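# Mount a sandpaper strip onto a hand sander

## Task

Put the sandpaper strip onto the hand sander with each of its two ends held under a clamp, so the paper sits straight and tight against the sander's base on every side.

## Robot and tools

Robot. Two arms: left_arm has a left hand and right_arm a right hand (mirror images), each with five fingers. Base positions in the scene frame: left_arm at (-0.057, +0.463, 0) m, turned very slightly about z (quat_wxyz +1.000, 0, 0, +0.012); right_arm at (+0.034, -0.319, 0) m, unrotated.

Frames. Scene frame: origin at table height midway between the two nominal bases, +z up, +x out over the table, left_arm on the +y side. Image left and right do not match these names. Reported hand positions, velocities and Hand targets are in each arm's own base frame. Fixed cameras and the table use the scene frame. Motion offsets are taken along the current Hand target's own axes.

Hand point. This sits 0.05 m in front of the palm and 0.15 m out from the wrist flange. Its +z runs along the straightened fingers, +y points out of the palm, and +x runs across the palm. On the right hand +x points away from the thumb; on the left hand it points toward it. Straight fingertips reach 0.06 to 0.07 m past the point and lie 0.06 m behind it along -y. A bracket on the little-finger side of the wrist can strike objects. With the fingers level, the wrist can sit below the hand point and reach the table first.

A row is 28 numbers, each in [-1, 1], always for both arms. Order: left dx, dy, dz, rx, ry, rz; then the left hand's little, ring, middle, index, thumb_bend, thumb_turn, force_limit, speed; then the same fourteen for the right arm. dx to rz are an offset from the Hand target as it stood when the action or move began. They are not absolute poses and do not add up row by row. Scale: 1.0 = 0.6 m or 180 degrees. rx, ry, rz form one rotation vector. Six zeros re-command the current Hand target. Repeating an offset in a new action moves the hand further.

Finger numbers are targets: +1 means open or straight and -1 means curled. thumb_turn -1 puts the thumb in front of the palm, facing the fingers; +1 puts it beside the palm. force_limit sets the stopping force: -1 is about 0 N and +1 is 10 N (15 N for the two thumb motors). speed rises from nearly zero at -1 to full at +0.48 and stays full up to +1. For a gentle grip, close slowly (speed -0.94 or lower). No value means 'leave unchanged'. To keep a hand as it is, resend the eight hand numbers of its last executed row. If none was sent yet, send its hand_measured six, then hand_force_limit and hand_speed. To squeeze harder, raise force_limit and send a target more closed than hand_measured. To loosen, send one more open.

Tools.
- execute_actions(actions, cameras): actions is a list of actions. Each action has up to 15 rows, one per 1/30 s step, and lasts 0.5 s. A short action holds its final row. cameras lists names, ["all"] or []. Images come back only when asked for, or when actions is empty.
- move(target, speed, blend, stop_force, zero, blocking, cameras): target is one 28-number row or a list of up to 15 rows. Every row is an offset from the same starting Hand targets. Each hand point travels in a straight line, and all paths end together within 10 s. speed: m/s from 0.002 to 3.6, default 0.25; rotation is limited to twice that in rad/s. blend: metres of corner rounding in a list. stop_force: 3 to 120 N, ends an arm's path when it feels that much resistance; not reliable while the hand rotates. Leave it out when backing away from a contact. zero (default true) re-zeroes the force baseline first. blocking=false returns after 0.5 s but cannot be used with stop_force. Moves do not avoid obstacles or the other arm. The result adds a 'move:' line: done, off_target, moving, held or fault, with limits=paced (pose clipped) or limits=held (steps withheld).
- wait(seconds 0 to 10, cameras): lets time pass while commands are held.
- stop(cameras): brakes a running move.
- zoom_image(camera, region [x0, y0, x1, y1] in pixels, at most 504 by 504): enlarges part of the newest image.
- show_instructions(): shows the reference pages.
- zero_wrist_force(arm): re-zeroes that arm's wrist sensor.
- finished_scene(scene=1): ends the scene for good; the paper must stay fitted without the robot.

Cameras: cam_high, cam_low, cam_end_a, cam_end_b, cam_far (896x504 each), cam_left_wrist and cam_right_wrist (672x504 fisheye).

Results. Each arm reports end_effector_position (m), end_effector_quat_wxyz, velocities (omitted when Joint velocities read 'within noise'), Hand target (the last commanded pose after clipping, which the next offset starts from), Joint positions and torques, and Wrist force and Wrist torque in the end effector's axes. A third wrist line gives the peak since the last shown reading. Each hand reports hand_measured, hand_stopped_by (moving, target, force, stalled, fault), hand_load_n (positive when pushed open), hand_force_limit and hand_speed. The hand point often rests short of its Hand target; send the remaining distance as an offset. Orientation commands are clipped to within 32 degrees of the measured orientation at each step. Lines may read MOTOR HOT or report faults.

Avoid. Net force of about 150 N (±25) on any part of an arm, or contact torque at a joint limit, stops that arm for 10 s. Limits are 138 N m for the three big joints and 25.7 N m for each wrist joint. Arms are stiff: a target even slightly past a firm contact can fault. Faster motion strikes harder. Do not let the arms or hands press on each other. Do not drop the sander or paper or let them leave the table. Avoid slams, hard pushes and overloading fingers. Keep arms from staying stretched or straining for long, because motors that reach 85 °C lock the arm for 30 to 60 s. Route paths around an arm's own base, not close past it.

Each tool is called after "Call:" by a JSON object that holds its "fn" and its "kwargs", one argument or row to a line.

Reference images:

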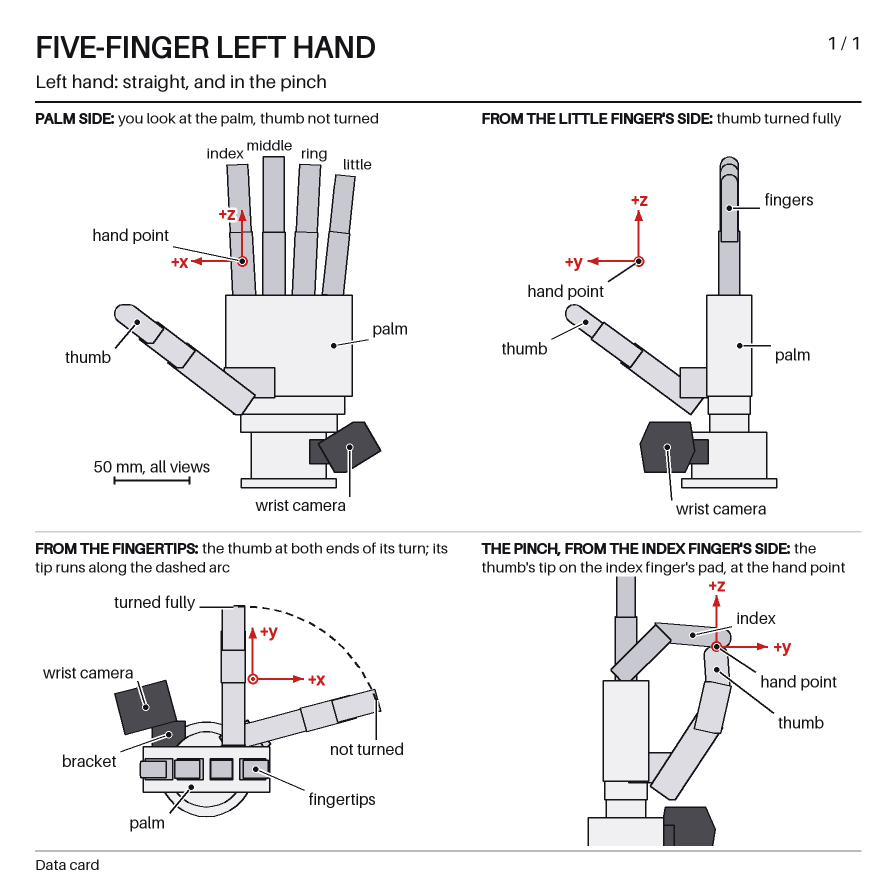

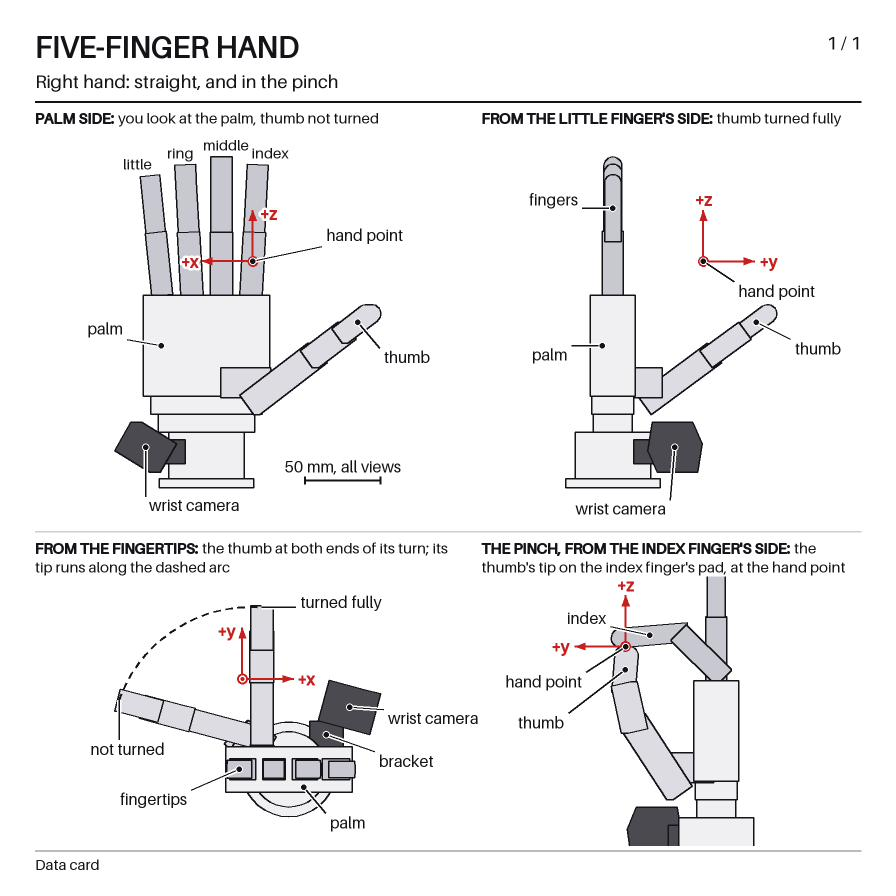

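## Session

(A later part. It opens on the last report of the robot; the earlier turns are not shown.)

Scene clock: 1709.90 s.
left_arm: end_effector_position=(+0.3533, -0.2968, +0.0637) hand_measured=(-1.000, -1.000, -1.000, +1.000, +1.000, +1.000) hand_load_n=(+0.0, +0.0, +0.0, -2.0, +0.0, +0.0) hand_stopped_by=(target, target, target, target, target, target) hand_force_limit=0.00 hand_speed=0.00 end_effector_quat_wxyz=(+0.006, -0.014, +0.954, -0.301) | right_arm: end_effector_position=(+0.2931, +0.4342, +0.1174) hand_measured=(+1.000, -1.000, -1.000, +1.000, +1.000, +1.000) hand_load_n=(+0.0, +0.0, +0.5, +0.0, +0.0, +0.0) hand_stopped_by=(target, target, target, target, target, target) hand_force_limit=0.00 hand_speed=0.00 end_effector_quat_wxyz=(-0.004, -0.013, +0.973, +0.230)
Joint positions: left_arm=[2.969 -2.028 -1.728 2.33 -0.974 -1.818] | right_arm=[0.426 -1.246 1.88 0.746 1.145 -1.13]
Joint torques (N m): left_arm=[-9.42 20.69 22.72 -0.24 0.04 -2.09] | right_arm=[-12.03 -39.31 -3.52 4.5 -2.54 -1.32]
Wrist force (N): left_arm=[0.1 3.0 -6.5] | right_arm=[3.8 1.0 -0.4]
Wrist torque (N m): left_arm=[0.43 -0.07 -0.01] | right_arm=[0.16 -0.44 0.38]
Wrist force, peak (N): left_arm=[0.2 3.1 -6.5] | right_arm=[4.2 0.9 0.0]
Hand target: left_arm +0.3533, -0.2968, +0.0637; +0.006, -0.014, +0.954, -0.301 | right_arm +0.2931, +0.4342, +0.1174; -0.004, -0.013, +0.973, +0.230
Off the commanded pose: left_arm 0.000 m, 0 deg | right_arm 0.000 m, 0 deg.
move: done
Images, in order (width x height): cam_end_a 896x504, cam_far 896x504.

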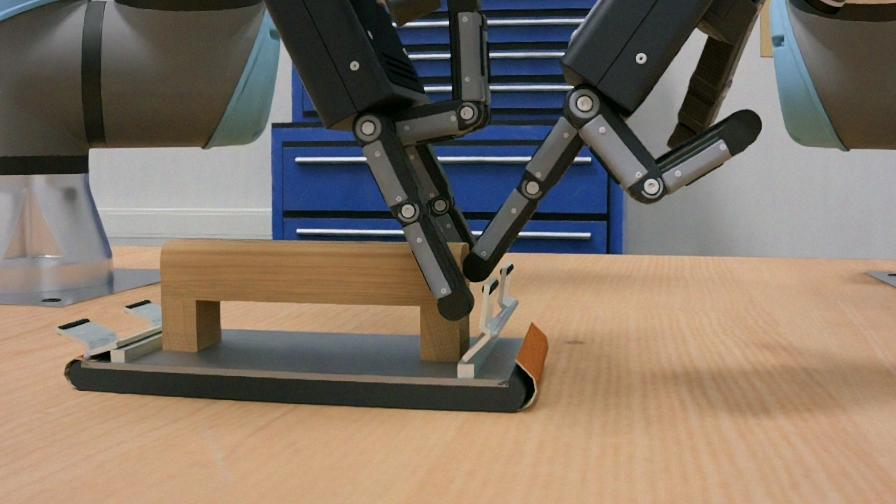

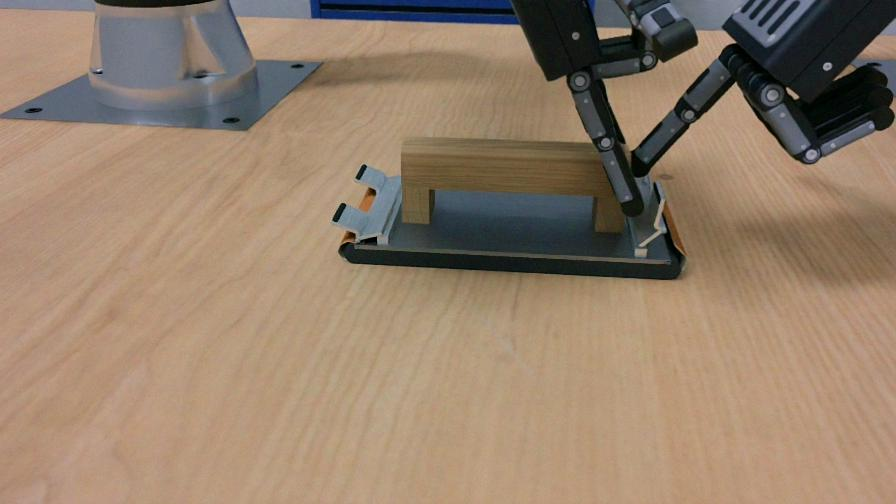

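Call:
{"fn": "move", "kwargs": {
  "target": [0.0003,-0.0048,0.0033,0,0,0,-1,-1,-1,1,1,1,0,0, 0,0,0,0,0,0,1,-1,-1,1,1,1,0,0],
  "speed": 0.02,
  "stop_force": 9,
  "cameras": ["cam_far", "cam_end_a"]
}}

Call:
{"fn": "zoom_image", "kwargs": {
  "camera": "cam_end_a",
  "region": [40, 290, 200, 410]
}}

Call:
{"fn": "zoom_image", "kwargs": {
  "camera": "cam_end_a",
  "region": [400, 200, 600, 420]
}}

Call:
{"fn": "zoom_image", "kwargs": {
  "camera": "cam_far",
  "region": [320, 150, 440, 280]
}}

Scene clock: 1720.17 s.
left_arm: end_effector_position=(+0.3532, -0.3003, +0.0637) hand_measured=(-1.000, -1.000, -1.000, +1.000, +1.000, +1.000) hand_load_n=(+0.0, +0.0, +0.0, -3.0, +0.0, +0.0) hand_stopped_by=(target, target, target, target, target, target) hand_force_limit=0.00 hand_speed=0.00 end_effector_quat_wxyz=(+0.006, -0.014, +0.954, -0.301) | right_arm: end_effector_position=(+0.2931, +0.4342, +0.1174) hand_measured=(+1.000, -1.000, -1.000, +1.000, +1.000, +1.000) hand_load_n=(+0.0, +0.0, +0.0, +0.0, +0.0, +0.0) hand_stopped_by=(target, target, target, target, target, target) hand_force_limit=0.00 hand_speed=0.00 end_effector_quat_wxyz=(-0.004, -0.013, +0.973, +0.230)
Joint positions: left_arm=[2.961 -2.03 -1.723 2.332 -0.976 -1.828] | right_arm=[0.426 -1.246 1.88 0.746 1.145 -1.13]
Joint torques (N m): left_arm=[-9.55 20.78 22.49 0.06 0.28 -1.92] | right_arm=[-12.09 -38.99 -2.67 4.51 -2.48 -1.17]
Wrist force (N): left_arm=[0.3 4.1 -8.2] | right_arm=[3.8 0.9 -0.2]
Wrist torque (N m): left_arm=[0.55 -0.09 -0.01] | right_arm=[0.12 -0.45 0.37]
Wrist force, peak (N): left_arm=[0.3 3.7 -8.5] | right_arm=[4.1 0.9 -0.3]
Hand target: left_arm +0.3532, -0.3003, +0.0637; +0.006, -0.014, +0.954, -0.301 | right_arm +0.2931, +0.4342, +0.1174; -0.004, -0.013, +0.973, +0.230
Off the commanded pose: left_arm 0.000 m, 0 deg | right_arm 0.000 m, 0 deg.
move: done
Images, in order (width x height): cam_end_a 896x504, cam_far 896x504.

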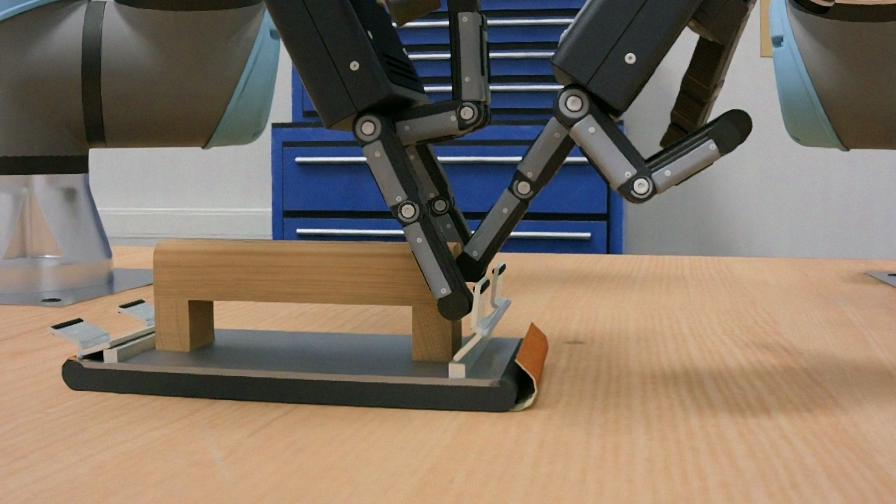

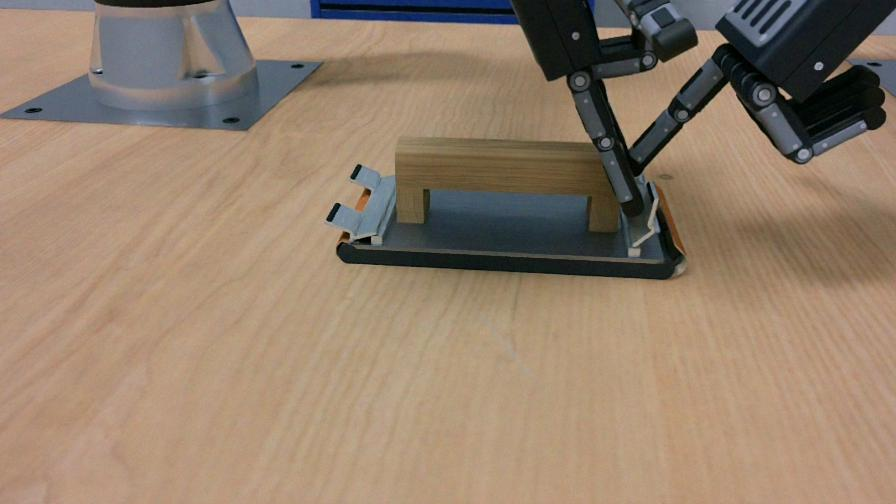

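Scaled by 3.150 from the camera's 896x504 image, which has a finer 1280x720 frame.

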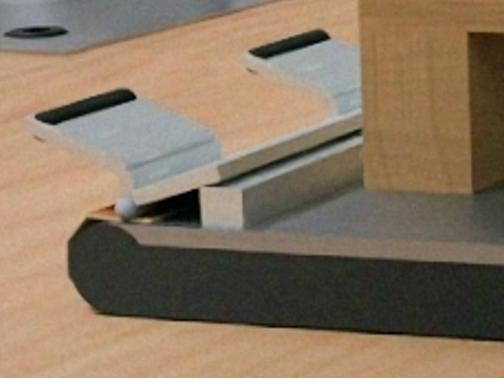

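Scaled by 2.291 from the camera's 896x504 image, which has a finer 1280x720 frame.

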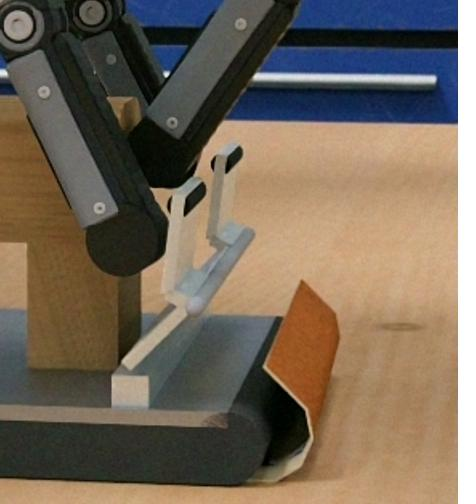

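Scaled by 3.877 from the camera's 896x504 image, which has a finer 1280x720 frame.

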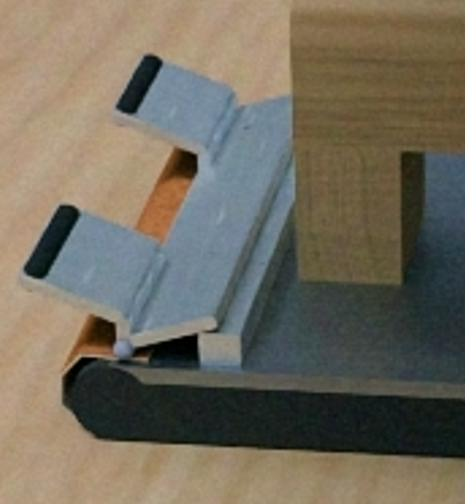

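Call:
{"fn": "move", "kwargs": {
  "target": [
    [0,0,-0.0833,0,0,0,-1,-1,-1,1,1,1,0,0, 0,0,0,0,0,0,1,-1,-1,1,1,1,0,0],
    [0.003,0.0735,-0.0698,0,0,0,-1,-1,-1,1,1,1,0,0, 0,0,0,0,0,0,1,-1,-1,1,1,1,0,0],
    [0.0035,0.1103,0.0032,0,0,0,-1,-1,-1,1,1,1,0,0, 0,0,0,0,0,0,1,-1,-1,1,1,1,0,0]
  ],
  "speed": 0.08,
  "blend": 0.01,
  "cameras": ["cam_far", "cam_end_a"]
}}

Call:
{"fn": "zoom_image", "kwargs": {
  "camera": "cam_end_a",
  "region": [400, 200, 620, 430]
}}

Call:
{"fn": "zoom_image", "kwargs": {
  "camera": "cam_far",
  "region": [590, 140, 740, 290]
}}

Scene clock: 1744.73 s.
left_arm: end_effector_position=(+0.3496, -0.2473, +0.0243) hand_measured=(-1.000, -1.000, -1.000, +1.000, +1.000, +1.000) hand_load_n=(+0.0, +0.0, +0.0, +0.0, +0.0, +0.0) hand_stopped_by=(target, target, target, target, target, target) hand_force_limit=0.00 hand_speed=0.00 end_effector_quat_wxyz=(+0.006, -0.014, +0.954, -0.301) | right_arm: end_effector_position=(+0.2931, +0.4342, +0.1174) hand_measured=(+1.000, -1.000, -1.000, +1.000, +1.000, +1.000) hand_load_n=(+0.0, +0.0, +0.0, +0.0, +0.0, +0.0) hand_stopped_by=(target, target, target, target, target, target) hand_force_limit=0.00 hand_speed=0.00 end_effector_quat_wxyz=(-0.004, -0.013, +0.973, +0.230)
Joint positions: left_arm=[3.092 -2.055 -1.842 2.386 -0.962 -1.669] | right_arm=[0.426 -1.246 1.88 0.746 1.145 -1.13]
Joint torques (N m): left_arm=[-6.92 19.99 2.15 -0.79 -0.5 -1.86] | right_arm=[-12.63 -38.44 -2.9 4.39 -2.46 -1.04]
Wrist force (N): left_arm=[0.3 0.6 -0.5] | right_arm=[3.8 1.2 -0.1]
Wrist torque (N m): left_arm=[0.12 -0.04 0.03] | right_arm=[0.16 -0.45 0.38]
Wrist force, peak (N): left_arm=[0.1 4.0 -8.6] | right_arm=[4.2 1.0 0.0]
Hand target: left_arm +0.3496, -0.2473, +0.0242; +0.006, -0.014, +0.954, -0.301 | right_arm +0.2931, +0.4342, +0.1174; -0.004, -0.013, +0.973, +0.230
Off the commanded pose: left_arm 0.000 m, 0 deg | right_arm 0.000 m, 0 deg.
move: done
Images, in order (width x height): cam_end_a 896x504, cam_far 896x504.

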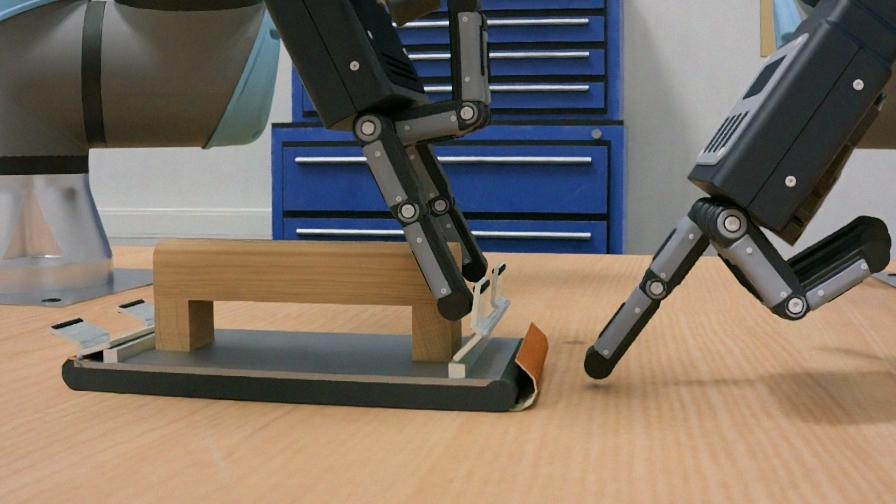

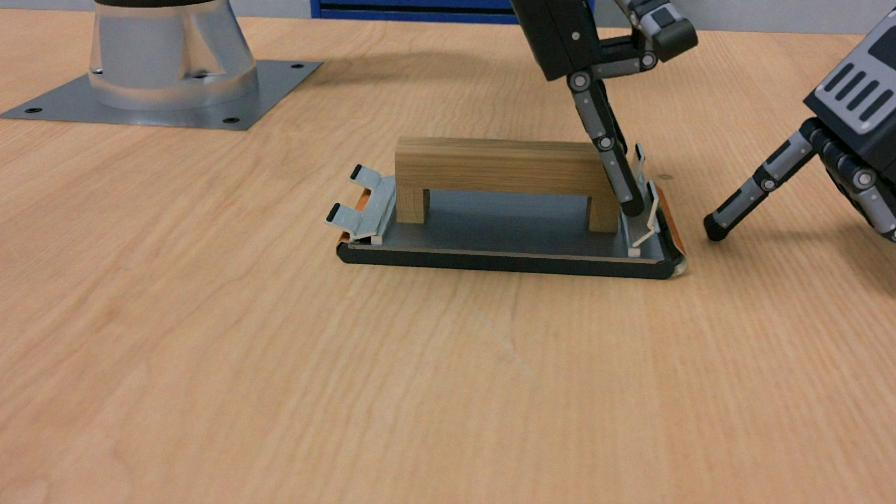

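Scaled by 2.191 from the camera's 896x504 image, which has a finer 1280x720 frame.

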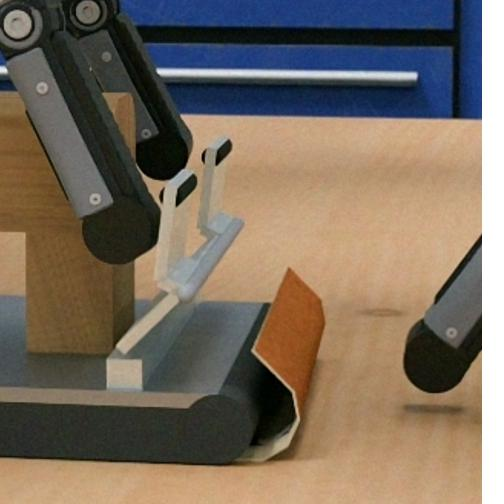

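Scaled by 3.360 from the camera's 896x504 image, which has a finer 1280x720 frame.

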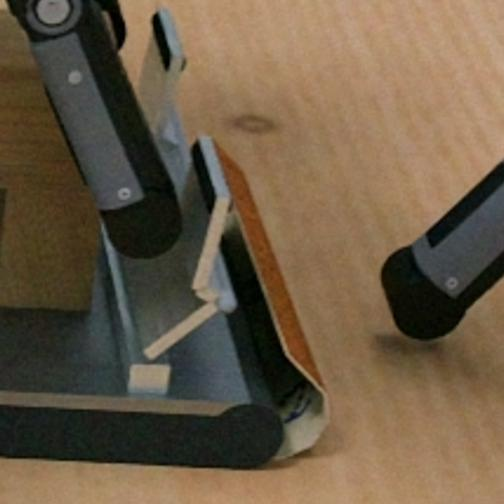

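Call:
{"fn": "move", "kwargs": {
  "target": [0.0028,-0.0408,0.0286,0,0,0,-1,-1,-1,1,1,1,0,0, 0,0,0,0,0,0,1,-1,-1,1,1,1,0,0],
  "speed": 0.015,
  "stop_force": 5,
  "cameras": ["cam_far", "cam_end_a"]
}}

Call:
{"fn": "zoom_image", "kwargs": {
  "camera": "cam_end_a",
  "region": [400, 200, 620, 430]
}}

Call:
{"fn": "zoom_image", "kwargs": {
  "camera": "cam_far",
  "region": [590, 140, 740, 290]
}}

Scene clock: 1764.67 s.
left_arm: end_effector_position=(+0.3490, -0.2712, +0.0242) hand_measured=(-1.000, -1.000, -1.000, +1.000, +1.000, +1.000) hand_load_n=(+0.0, +0.0, +0.0, +0.0, +0.0, +0.0) hand_stopped_by=(target, target, target, target, target, target) hand_force_limit=0.00 hand_speed=0.00 end_effector_quat_wxyz=(+0.006, -0.014, +0.954, -0.301) | right_arm: end_effector_position=(+0.2931, +0.4342, +0.1174) hand_measured=(+1.000, -1.000, -1.000, +1.000, +1.000, +1.000) hand_load_n=(+0.0, +0.0, +0.0, +0.0, +0.0, +0.0) hand_stopped_by=(target, target, target, target, target, target) hand_force_limit=0.00 hand_speed=0.00 end_effector_quat_wxyz=(-0.004, -0.013, +0.973, +0.230)
Joint positions: left_arm=[3.031 -2.064 -1.812 2.407 -0.967 -1.743] | right_arm=[0.426 -1.246 1.88 0.746 1.145 -1.13]
Joint torques (N m): left_arm=[7.7 36.32 2.32 -3.79 1.9 1.17] | right_arm=[-11.06 -38.88 -2.92 4.41 -2.49 -1.04]
Wrist force (N): left_arm=[0.1 0.8 -5.8] | right_arm=[3.6 0.5 -0.5]
Wrist torque (N m): left_arm=[0.42 -0.13 -0.09] | right_arm=[0.08 -0.41 0.35]
Wrist force, peak (N): left_arm=[-0.3 2.5 -8.1] | right_arm=[4.2 1.0 -0.3]
Hand target: left_arm +0.3490, -0.2712, +0.0242; +0.006, -0.014, +0.954, -0.301 (not the last commanded pose) | right_arm +0.2931, +0.4342, +0.1174; -0.004, -0.013, +0.973, +0.230
Off the commanded pose: left_arm 0.006 m, 0 deg | right_arm 0.000 m, 0 deg.
move: contact (left_arm)
Images, in order (width x height): cam_end_a 896x504, cam_far 896x504.

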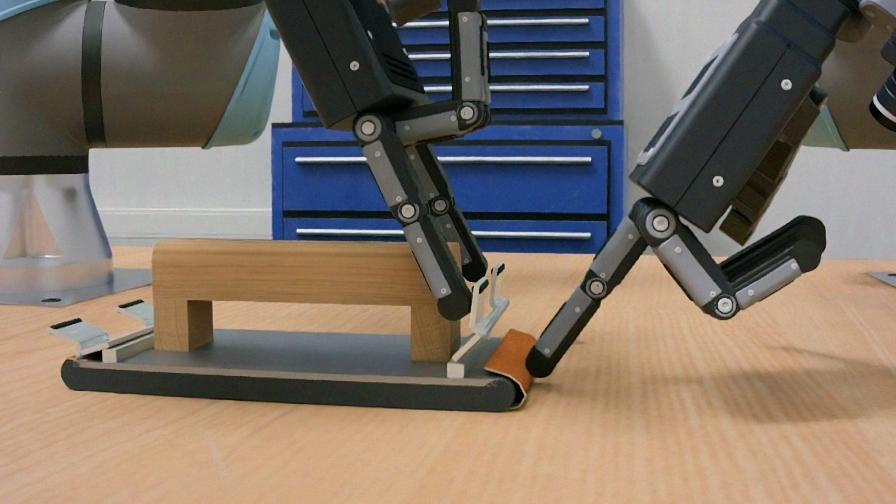

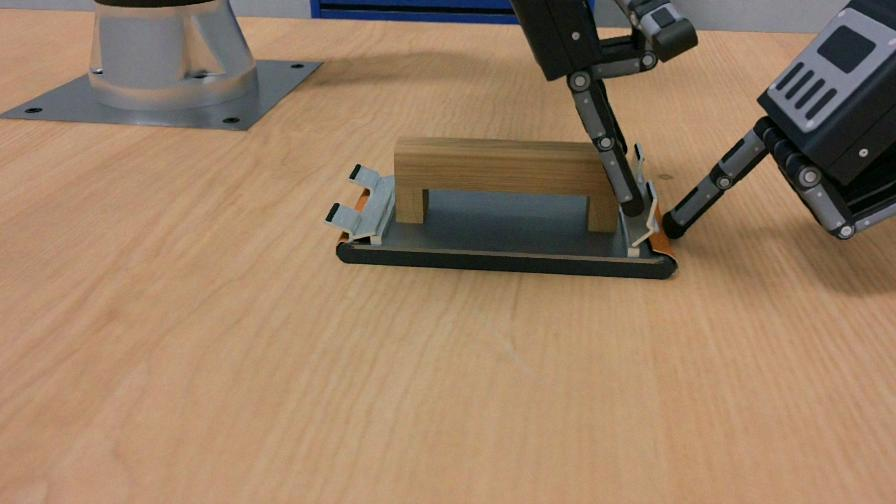

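Scaled by 2.191 from the camera's 896x504 image, which has a finer 1280x720 frame.

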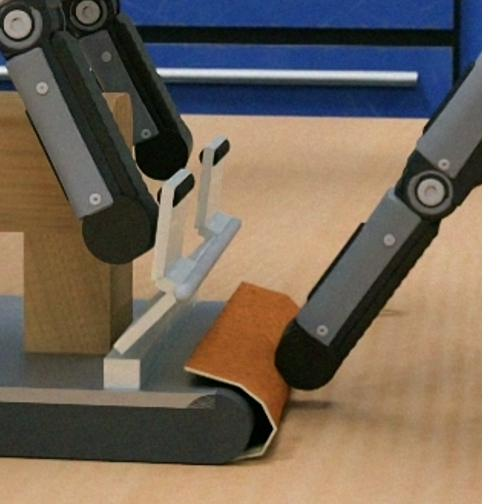

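Scaled by 3.360 from the camera's 896x504 image, which has a finer 1280x720 frame.

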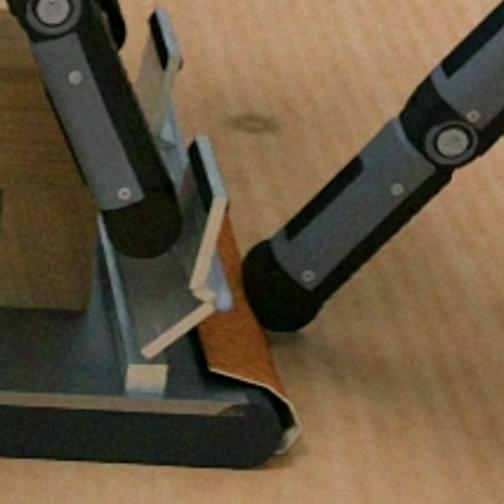

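Call:
{"fn": "move", "kwargs": {
  "target": [0.0009,-0.0136,0.0095,0,0,0,-1,-1,-1,1,1,1,0,0, 0,0,0,0,0,0,1,-1,-1,1,1,1,0,0],
  "speed": 0.015,
  "stop_force": 8.5,
  "zero": false,
  "cameras": ["cam_far", "cam_end_a"]
}}

Call:
{"fn": "zoom_image", "kwargs": {
  "camera": "cam_end_a",
  "region": [400, 200, 620, 430]
}}

Call:
{"fn": "zoom_image", "kwargs": {
  "camera": "cam_far",
  "region": [590, 140, 740, 290]
}}

Scene clock: 1776.27 s.
left_arm: end_effector_position=(+0.3489, -0.2739, +0.0242) hand_measured=(-1.000, -1.000, -1.000, +1.000, +1.000, +1.000) hand_load_n=(+0.0, +0.0, +0.0, -2.0, +0.0, +0.0) hand_stopped_by=(target, target, target, target, target, target) hand_force_limit=0.00 hand_speed=0.00 end_effector_quat_wxyz=(+0.006, -0.014, +0.954, -0.301) | right_arm: end_effector_position=(+0.2931, +0.4342, +0.1174) hand_measured=(+1.000, -1.000, -1.000, +1.000, +1.000, +1.000) hand_load_n=(+0.0, +0.5, +0.0, +0.5, +0.0, +0.0) hand_stopped_by=(target, target, target, target, target, target) hand_force_limit=0.00 hand_speed=0.00 end_effector_quat_wxyz=(-0.004, -0.013, +0.973, +0.230)
Joint positions: left_arm=[3.024 -2.066 -1.808 2.41 -0.967 -1.752] | right_arm=[0.426 -1.246 1.88 0.746 1.145 -1.13]
Joint torques (N m): left_arm=[6.64 35.36 0.99 -3.54 2.3 1.26] | right_arm=[-10.02 -39.02 -7.31 1.99 -2.59 -0.98]
Wrist force (N): left_arm=[-0.4 2.5 -10.6] | right_arm=[4.1 -2.4 -2.4]
Wrist torque (N m): left_arm=[0.68 -0.13 -0.14] | right_arm=[0.45 -0.43 0.38]
Wrist force, peak (N): left_arm=[-0.4 4.2 -12.6] | right_arm=[4.4 -3.0 -2.8]
Hand target: left_arm +0.3489, -0.2739, +0.0242; +0.006, -0.014, +0.954, -0.301 (not the last commanded pose) | right_arm +0.2931, +0.4342, +0.1174; -0.004, -0.013, +0.973, +0.230
Off the commanded pose: left_arm 0.007 m, 0 deg | right_arm 0.000 m, 0 deg.
move: contact (left_arm)
Images, in order (width x height): cam_end_a 896x504, cam_far 896x504.

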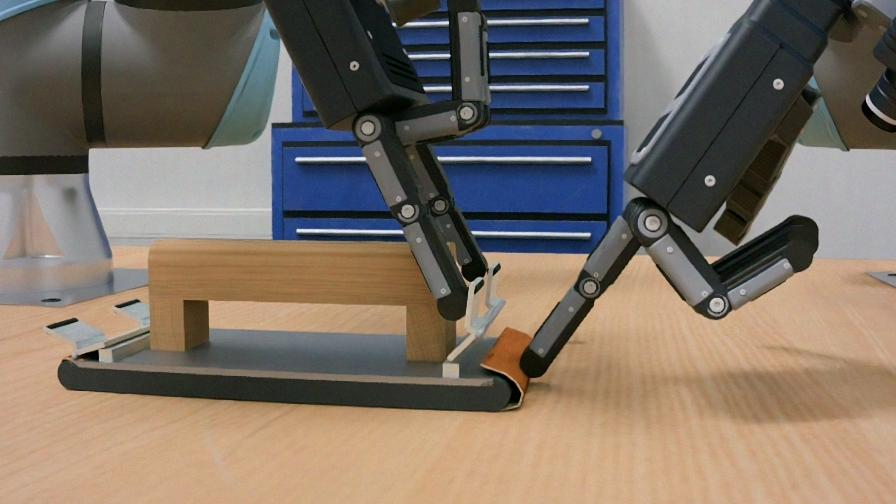

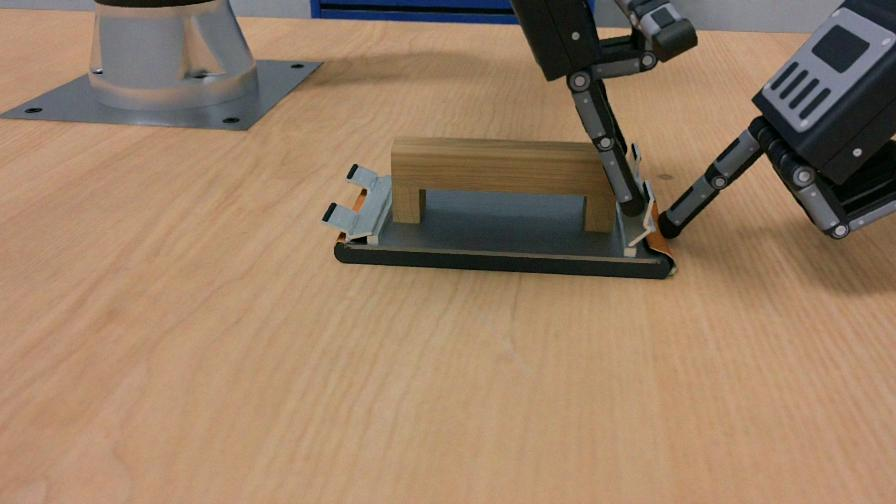

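Scaled by 2.191 from the camera's 896x504 image, which has a finer 1280x720 frame.

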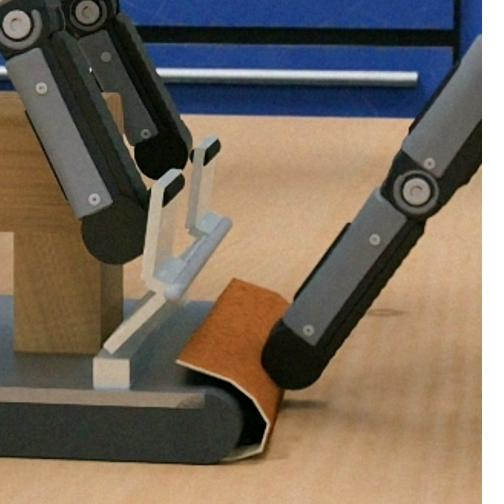

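Scaled by 3.360 from the camera's 896x504 image, which has a finer 1280x720 frame.

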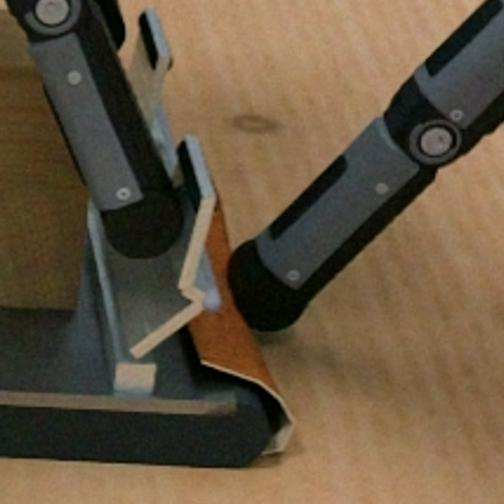

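Call:
{"fn": "move", "kwargs": {
  "target": [
    [0,0,-0.0167,0,0,0,-1,-1,-1,1,1,1,0,0, 0,0,0,0,0,0,1,-1,-1,1,1,1,0,0],
    [-0.0008,0.0132,-0.0042,0,0,0,-1,-1,-1,1,1,1,0,0, 0,0,0,0,0,0,1,-1,-1,1,1,1,0,0]
  ],
  "speed": 0.04,
  "cameras": ["cam_far", "cam_end_a"]
}}

Call:
{"fn": "zoom_image", "kwargs": {
  "camera": "cam_end_a",
  "region": [400, 200, 620, 430]
}}

Scene clock: 1796.97 s.
left_arm: end_effector_position=(+0.3491, -0.2660, +0.0220) hand_measured=(-1.000, -1.000, -1.000, +1.000, +1.000, +1.000) hand_load_n=(+0.0, -0.5, +0.0, +0.5, +0.0, +0.0) hand_stopped_by=(target, target, target, target, target, target) hand_force_limit=0.00 hand_speed=0.00 end_effector_quat_wxyz=(+0.006, -0.014, +0.954, -0.301) | right_arm: end_effector_position=(+0.2931, +0.4342, +0.1174) hand_measured=(+1.000, -1.000, -1.000, +1.000, +1.000, +1.000) hand_load_n=(+0.0, +0.0, +0.0, +0.0, +0.0, +0.0) hand_stopped_by=(target, target, target, target, target, target) hand_force_limit=0.00 hand_speed=0.00 end_effector_quat_wxyz=(-0.004, -0.013, +0.973, +0.230)
Joint positions: left_arm=[3.044 -2.066 -1.82 2.408 -0.965 -1.728] | right_arm=[0.426 -1.246 1.88 0.746 1.145 -1.13]
Joint torques (N m): left_arm=[8.68 19.2 1.64 0.13 1.02 1.26] | right_arm=[-2.64 -38.55 -22.02 -0.36 -2.53 -0.95]
Wrist force (N): left_arm=[1.0 -2.7 -5.7] | right_arm=[3.9 -1.2 -2.0]
Wrist torque (N m): left_arm=[0.56 -0.01 -0.04] | right_arm=[0.29 -0.46 0.37]
Wrist force, peak (N): left_arm=[-0.4 2.6 -11.0] | right_arm=[4.5 -3.0 -2.4]
Hand target: left_arm +0.3491, -0.2660, +0.0217; +0.006, -0.014, +0.954, -0.301 | right_arm +0.2931, +0.4342, +0.1174; -0.004, -0.013, +0.973, +0.230
Off the commanded pose: left_arm 0.000 m, 0 deg | right_arm 0.000 m, 0 deg.
move: done
Images, in order (width x height): cam_end_a 896x504, cam_far 896x504.

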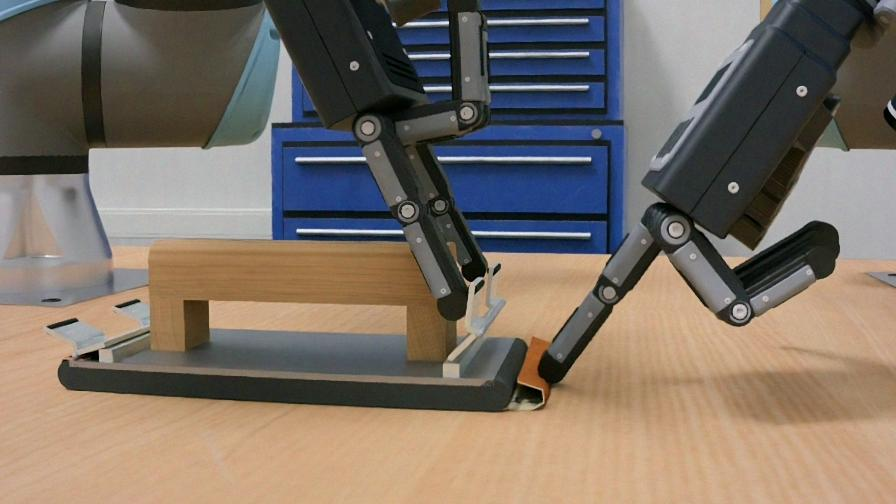

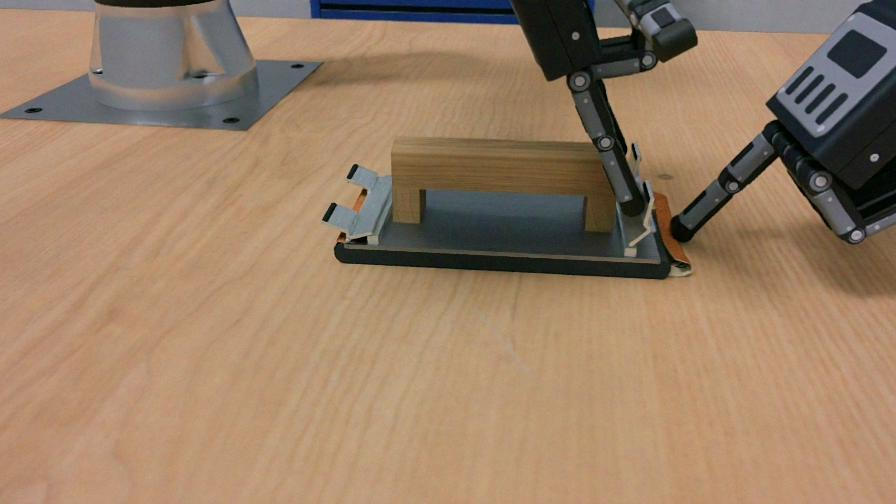

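Scaled by 2.191 from the camera's 896x504 image, which has a finer 1280x720 frame.

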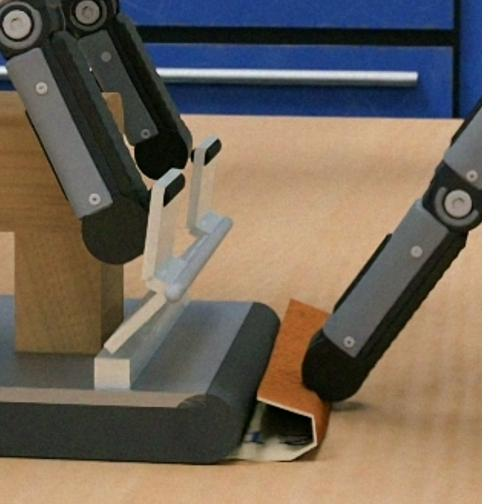

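Call:
{"fn": "move", "kwargs": {
  "target": [-0.002,0.0272,-0.019,0,0,0,-1,-1,-1,1,1,1,0,0, 0,0,0,0,0,0,1,-1,-1,1,1,1,0,0],
  "speed": 0.03,
  "cameras": ["cam_far", "cam_end_a"]
}}

Call:
{"fn": "zoom_image", "kwargs": {
  "camera": "cam_end_a",
  "region": [400, 200, 620, 430]
}}

Call:
{"fn": "zoom_image", "kwargs": {
  "camera": "cam_far",
  "region": [590, 140, 740, 290]
}}

Scene clock: 1811.20 s.
left_arm: end_effector_position=(+0.3497, -0.2462, +0.0217) hand_measured=(-1.000, -1.000, -1.000, +1.000, +1.000, +1.000) hand_load_n=(+0.0, +0.5, +0.0, +0.0, +0.0, +0.0) hand_stopped_by=(target, target, target, target, target, target) hand_force_limit=0.00 hand_speed=0.00 end_effector_quat_wxyz=(+0.006, -0.014, +0.954, -0.301) | right_arm: end_effector_position=(+0.2931, +0.4342, +0.1174) hand_measured=(+1.000, -1.000, -1.000, +1.000, +1.000, +1.000) hand_load_n=(+0.0, +0.0, +0.0, +0.5, +0.0, +0.0) hand_stopped_by=(target, target, target, target, target, target) hand_force_limit=0.00 hand_speed=0.00 end_effector_quat_wxyz=(-0.004, -0.013, +0.973, +0.230)
Joint positions: left_arm=[3.095 -2.059 -1.845 2.391 -0.962 -1.665] | right_arm=[0.426 -1.246 1.88 0.746 1.145 -1.13]
Joint torques (N m): left_arm=[9.32 36.87 3 -4.27 1.88 1.13] | right_arm=[4.66 -38.41 -22.52 -0.21 -2.48 -1.06]
Wrist force (N): left_arm=[0.4 0.5 -0.6] | right_arm=[3.9 -1.0 -1.3]
Wrist torque (N m): left_arm=[0.12 -0.06 -0.08] | right_arm=[0.27 -0.40 0.36]
Wrist force, peak (N): left_arm=[1.2 -3.1 -6.0] | right_arm=[4.3 -1.1 -1.9]
Hand target: left_arm +0.3497, -0.2461, +0.0217; +0.006, -0.014, +0.954, -0.301 | right_arm +0.2931, +0.4342, +0.1174; -0.004, -0.013, +0.973, +0.230
Off the commanded pose: left_arm 0.000 m, 0 deg | right_arm 0.000 m, 0 deg.
move: done
Images, in order (width x height): cam_end_a 896x504, cam_far 896x504.

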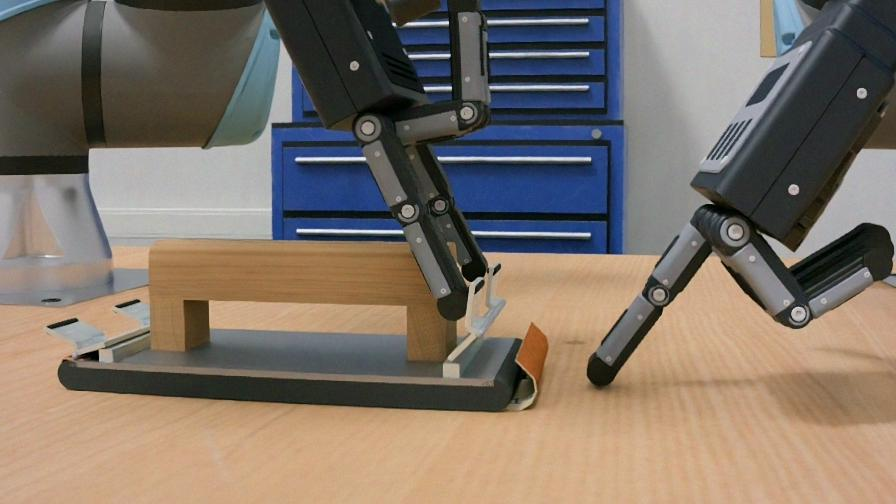

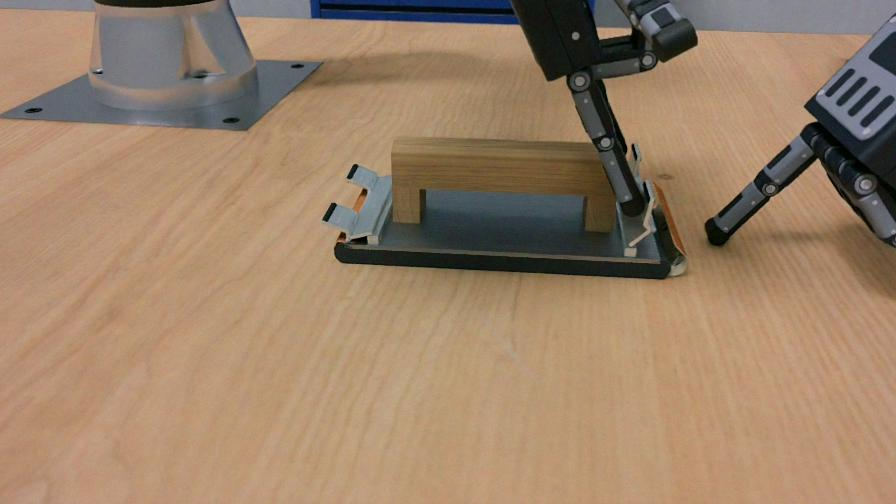

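Scaled by 2.191 from the camera's 896x504 image, which has a finer 1280x720 frame.

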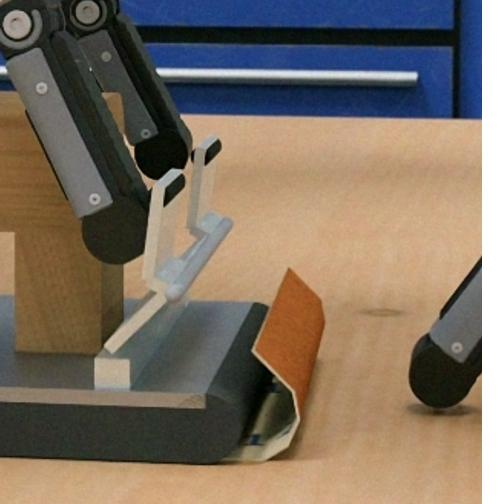

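Scaled by 3.360 from the camera's 896x504 image, which has a finer 1280x720 frame.

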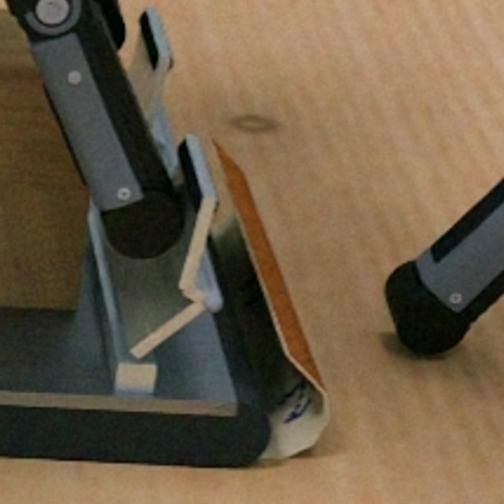

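Call:
{"fn": "move", "kwargs": {
  "target": [0.0028,-0.0408,0.0286,0,0,0,-1,-1,-1,1,1,1,0,0, 0,0,0,0,0,0,1,-1,-1,1,1,1,0,0],
  "speed": 0.015,
  "stop_force": 5,
  "cameras": ["cam_far", "cam_end_a"]
}}

Call:
{"fn": "zoom_image", "kwargs": {
  "camera": "cam_end_a",
  "region": [400, 200, 620, 430]
}}

Call:
{"fn": "zoom_image", "kwargs": {
  "camera": "cam_far",
  "region": [590, 140, 740, 290]
}}

Scene clock: 1826.90 s.
left_arm: end_effector_position=(+0.3490, -0.2734, +0.0217) hand_measured=(-1.000, -1.000, -1.000, +1.000, +1.000, +1.000) hand_load_n=(+0.0, +0.0, +0.0, -1.5, +0.0, +0.0) hand_stopped_by=(target, target, target, target, target, target) hand_force_limit=0.00 hand_speed=0.00 end_effector_quat_wxyz=(+0.006, -0.014, +0.953, -0.301) | right_arm: end_effector_position=(+0.2931, +0.4342, +0.1174) hand_measured=(+1.000, -1.000, -1.000, +1.000, +1.000, +1.000) hand_load_n=(+0.0, +0.0, +0.0, +0.5, +0.0, +0.0) hand_stopped_by=(target, target, target, target, target, target) hand_force_limit=0.00 hand_speed=0.00 end_effector_quat_wxyz=(-0.004, -0.013, +0.973, +0.230)
Joint positions: left_arm=[3.025 -2.07 -1.81 2.415 -0.967 -1.75] | right_arm=[0.426 -1.246 1.88 0.746 1.145 -1.13]
Joint torques (N m): left_arm=[7.93 36.35 1.9 -3.94 2.31 1.39] | right_arm=[12.11 -38.14 -22.13 -0.25 -2.54 -0.93]
Wrist force (N): left_arm=[-0.3 2.3 -6.9] | right_arm=[4.2 -1.3 -1.1]
Wrist torque (N m): left_arm=[0.46 -0.16 -0.14] | right_arm=[0.27 -0.45 0.39]
Wrist force, peak (N): left_arm=[-0.3 4.8 -10.4] | right_arm=[4.4 -1.4 -1.2]
Hand target: left_arm +0.3490, -0.2734, +0.0217; +0.006, -0.014, +0.953, -0.301 (not the last commanded pose) | right_arm +0.2931, +0.4342, +0.1174; -0.004, -0.013, +0.973, +0.230
Off the commanded pose: left_arm 0.003 m, 0 deg | right_arm 0.000 m, 0 deg.
move: contact (left_arm)
Images, in order (width x height): cam_end_a 896x504, cam_far 896x504.

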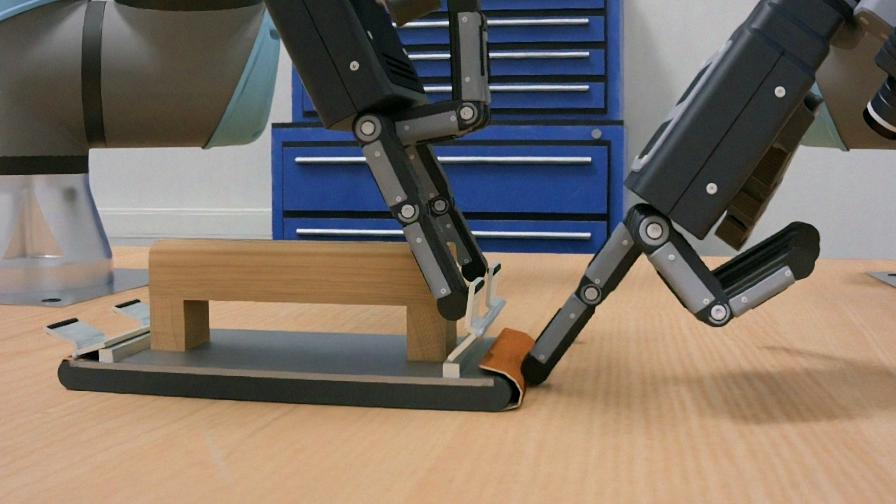

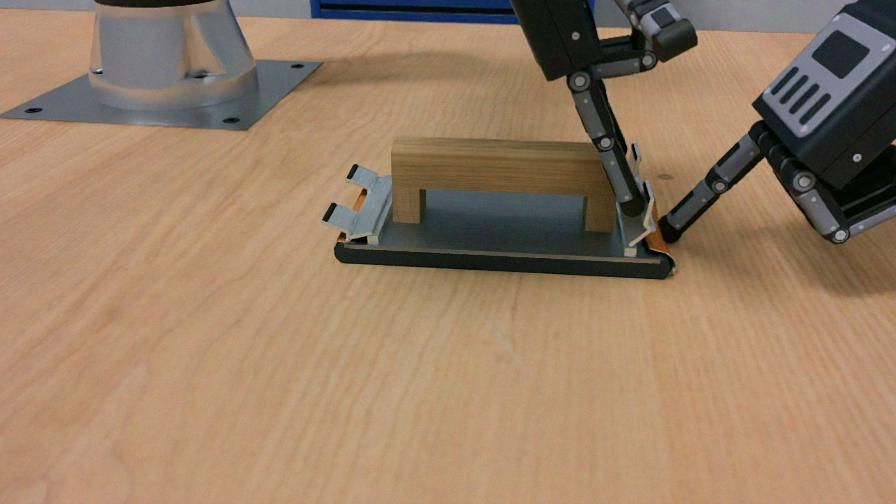

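Scaled by 2.191 from the camera's 896x504 image, which has a finer 1280x720 frame.

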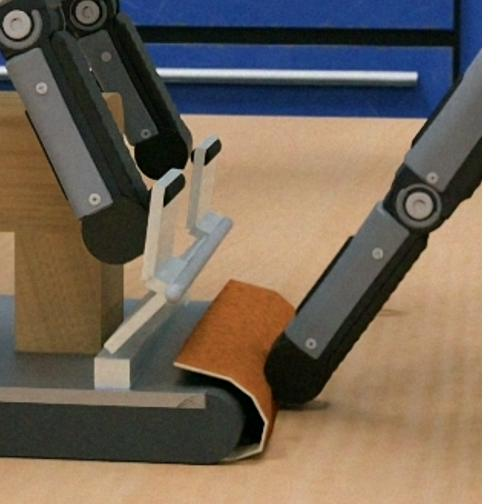

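Scaled by 3.360 from the camera's 896x504 image, which has a finer 1280x720 frame.

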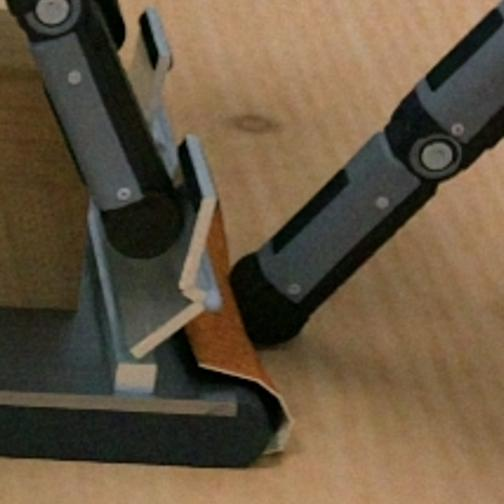

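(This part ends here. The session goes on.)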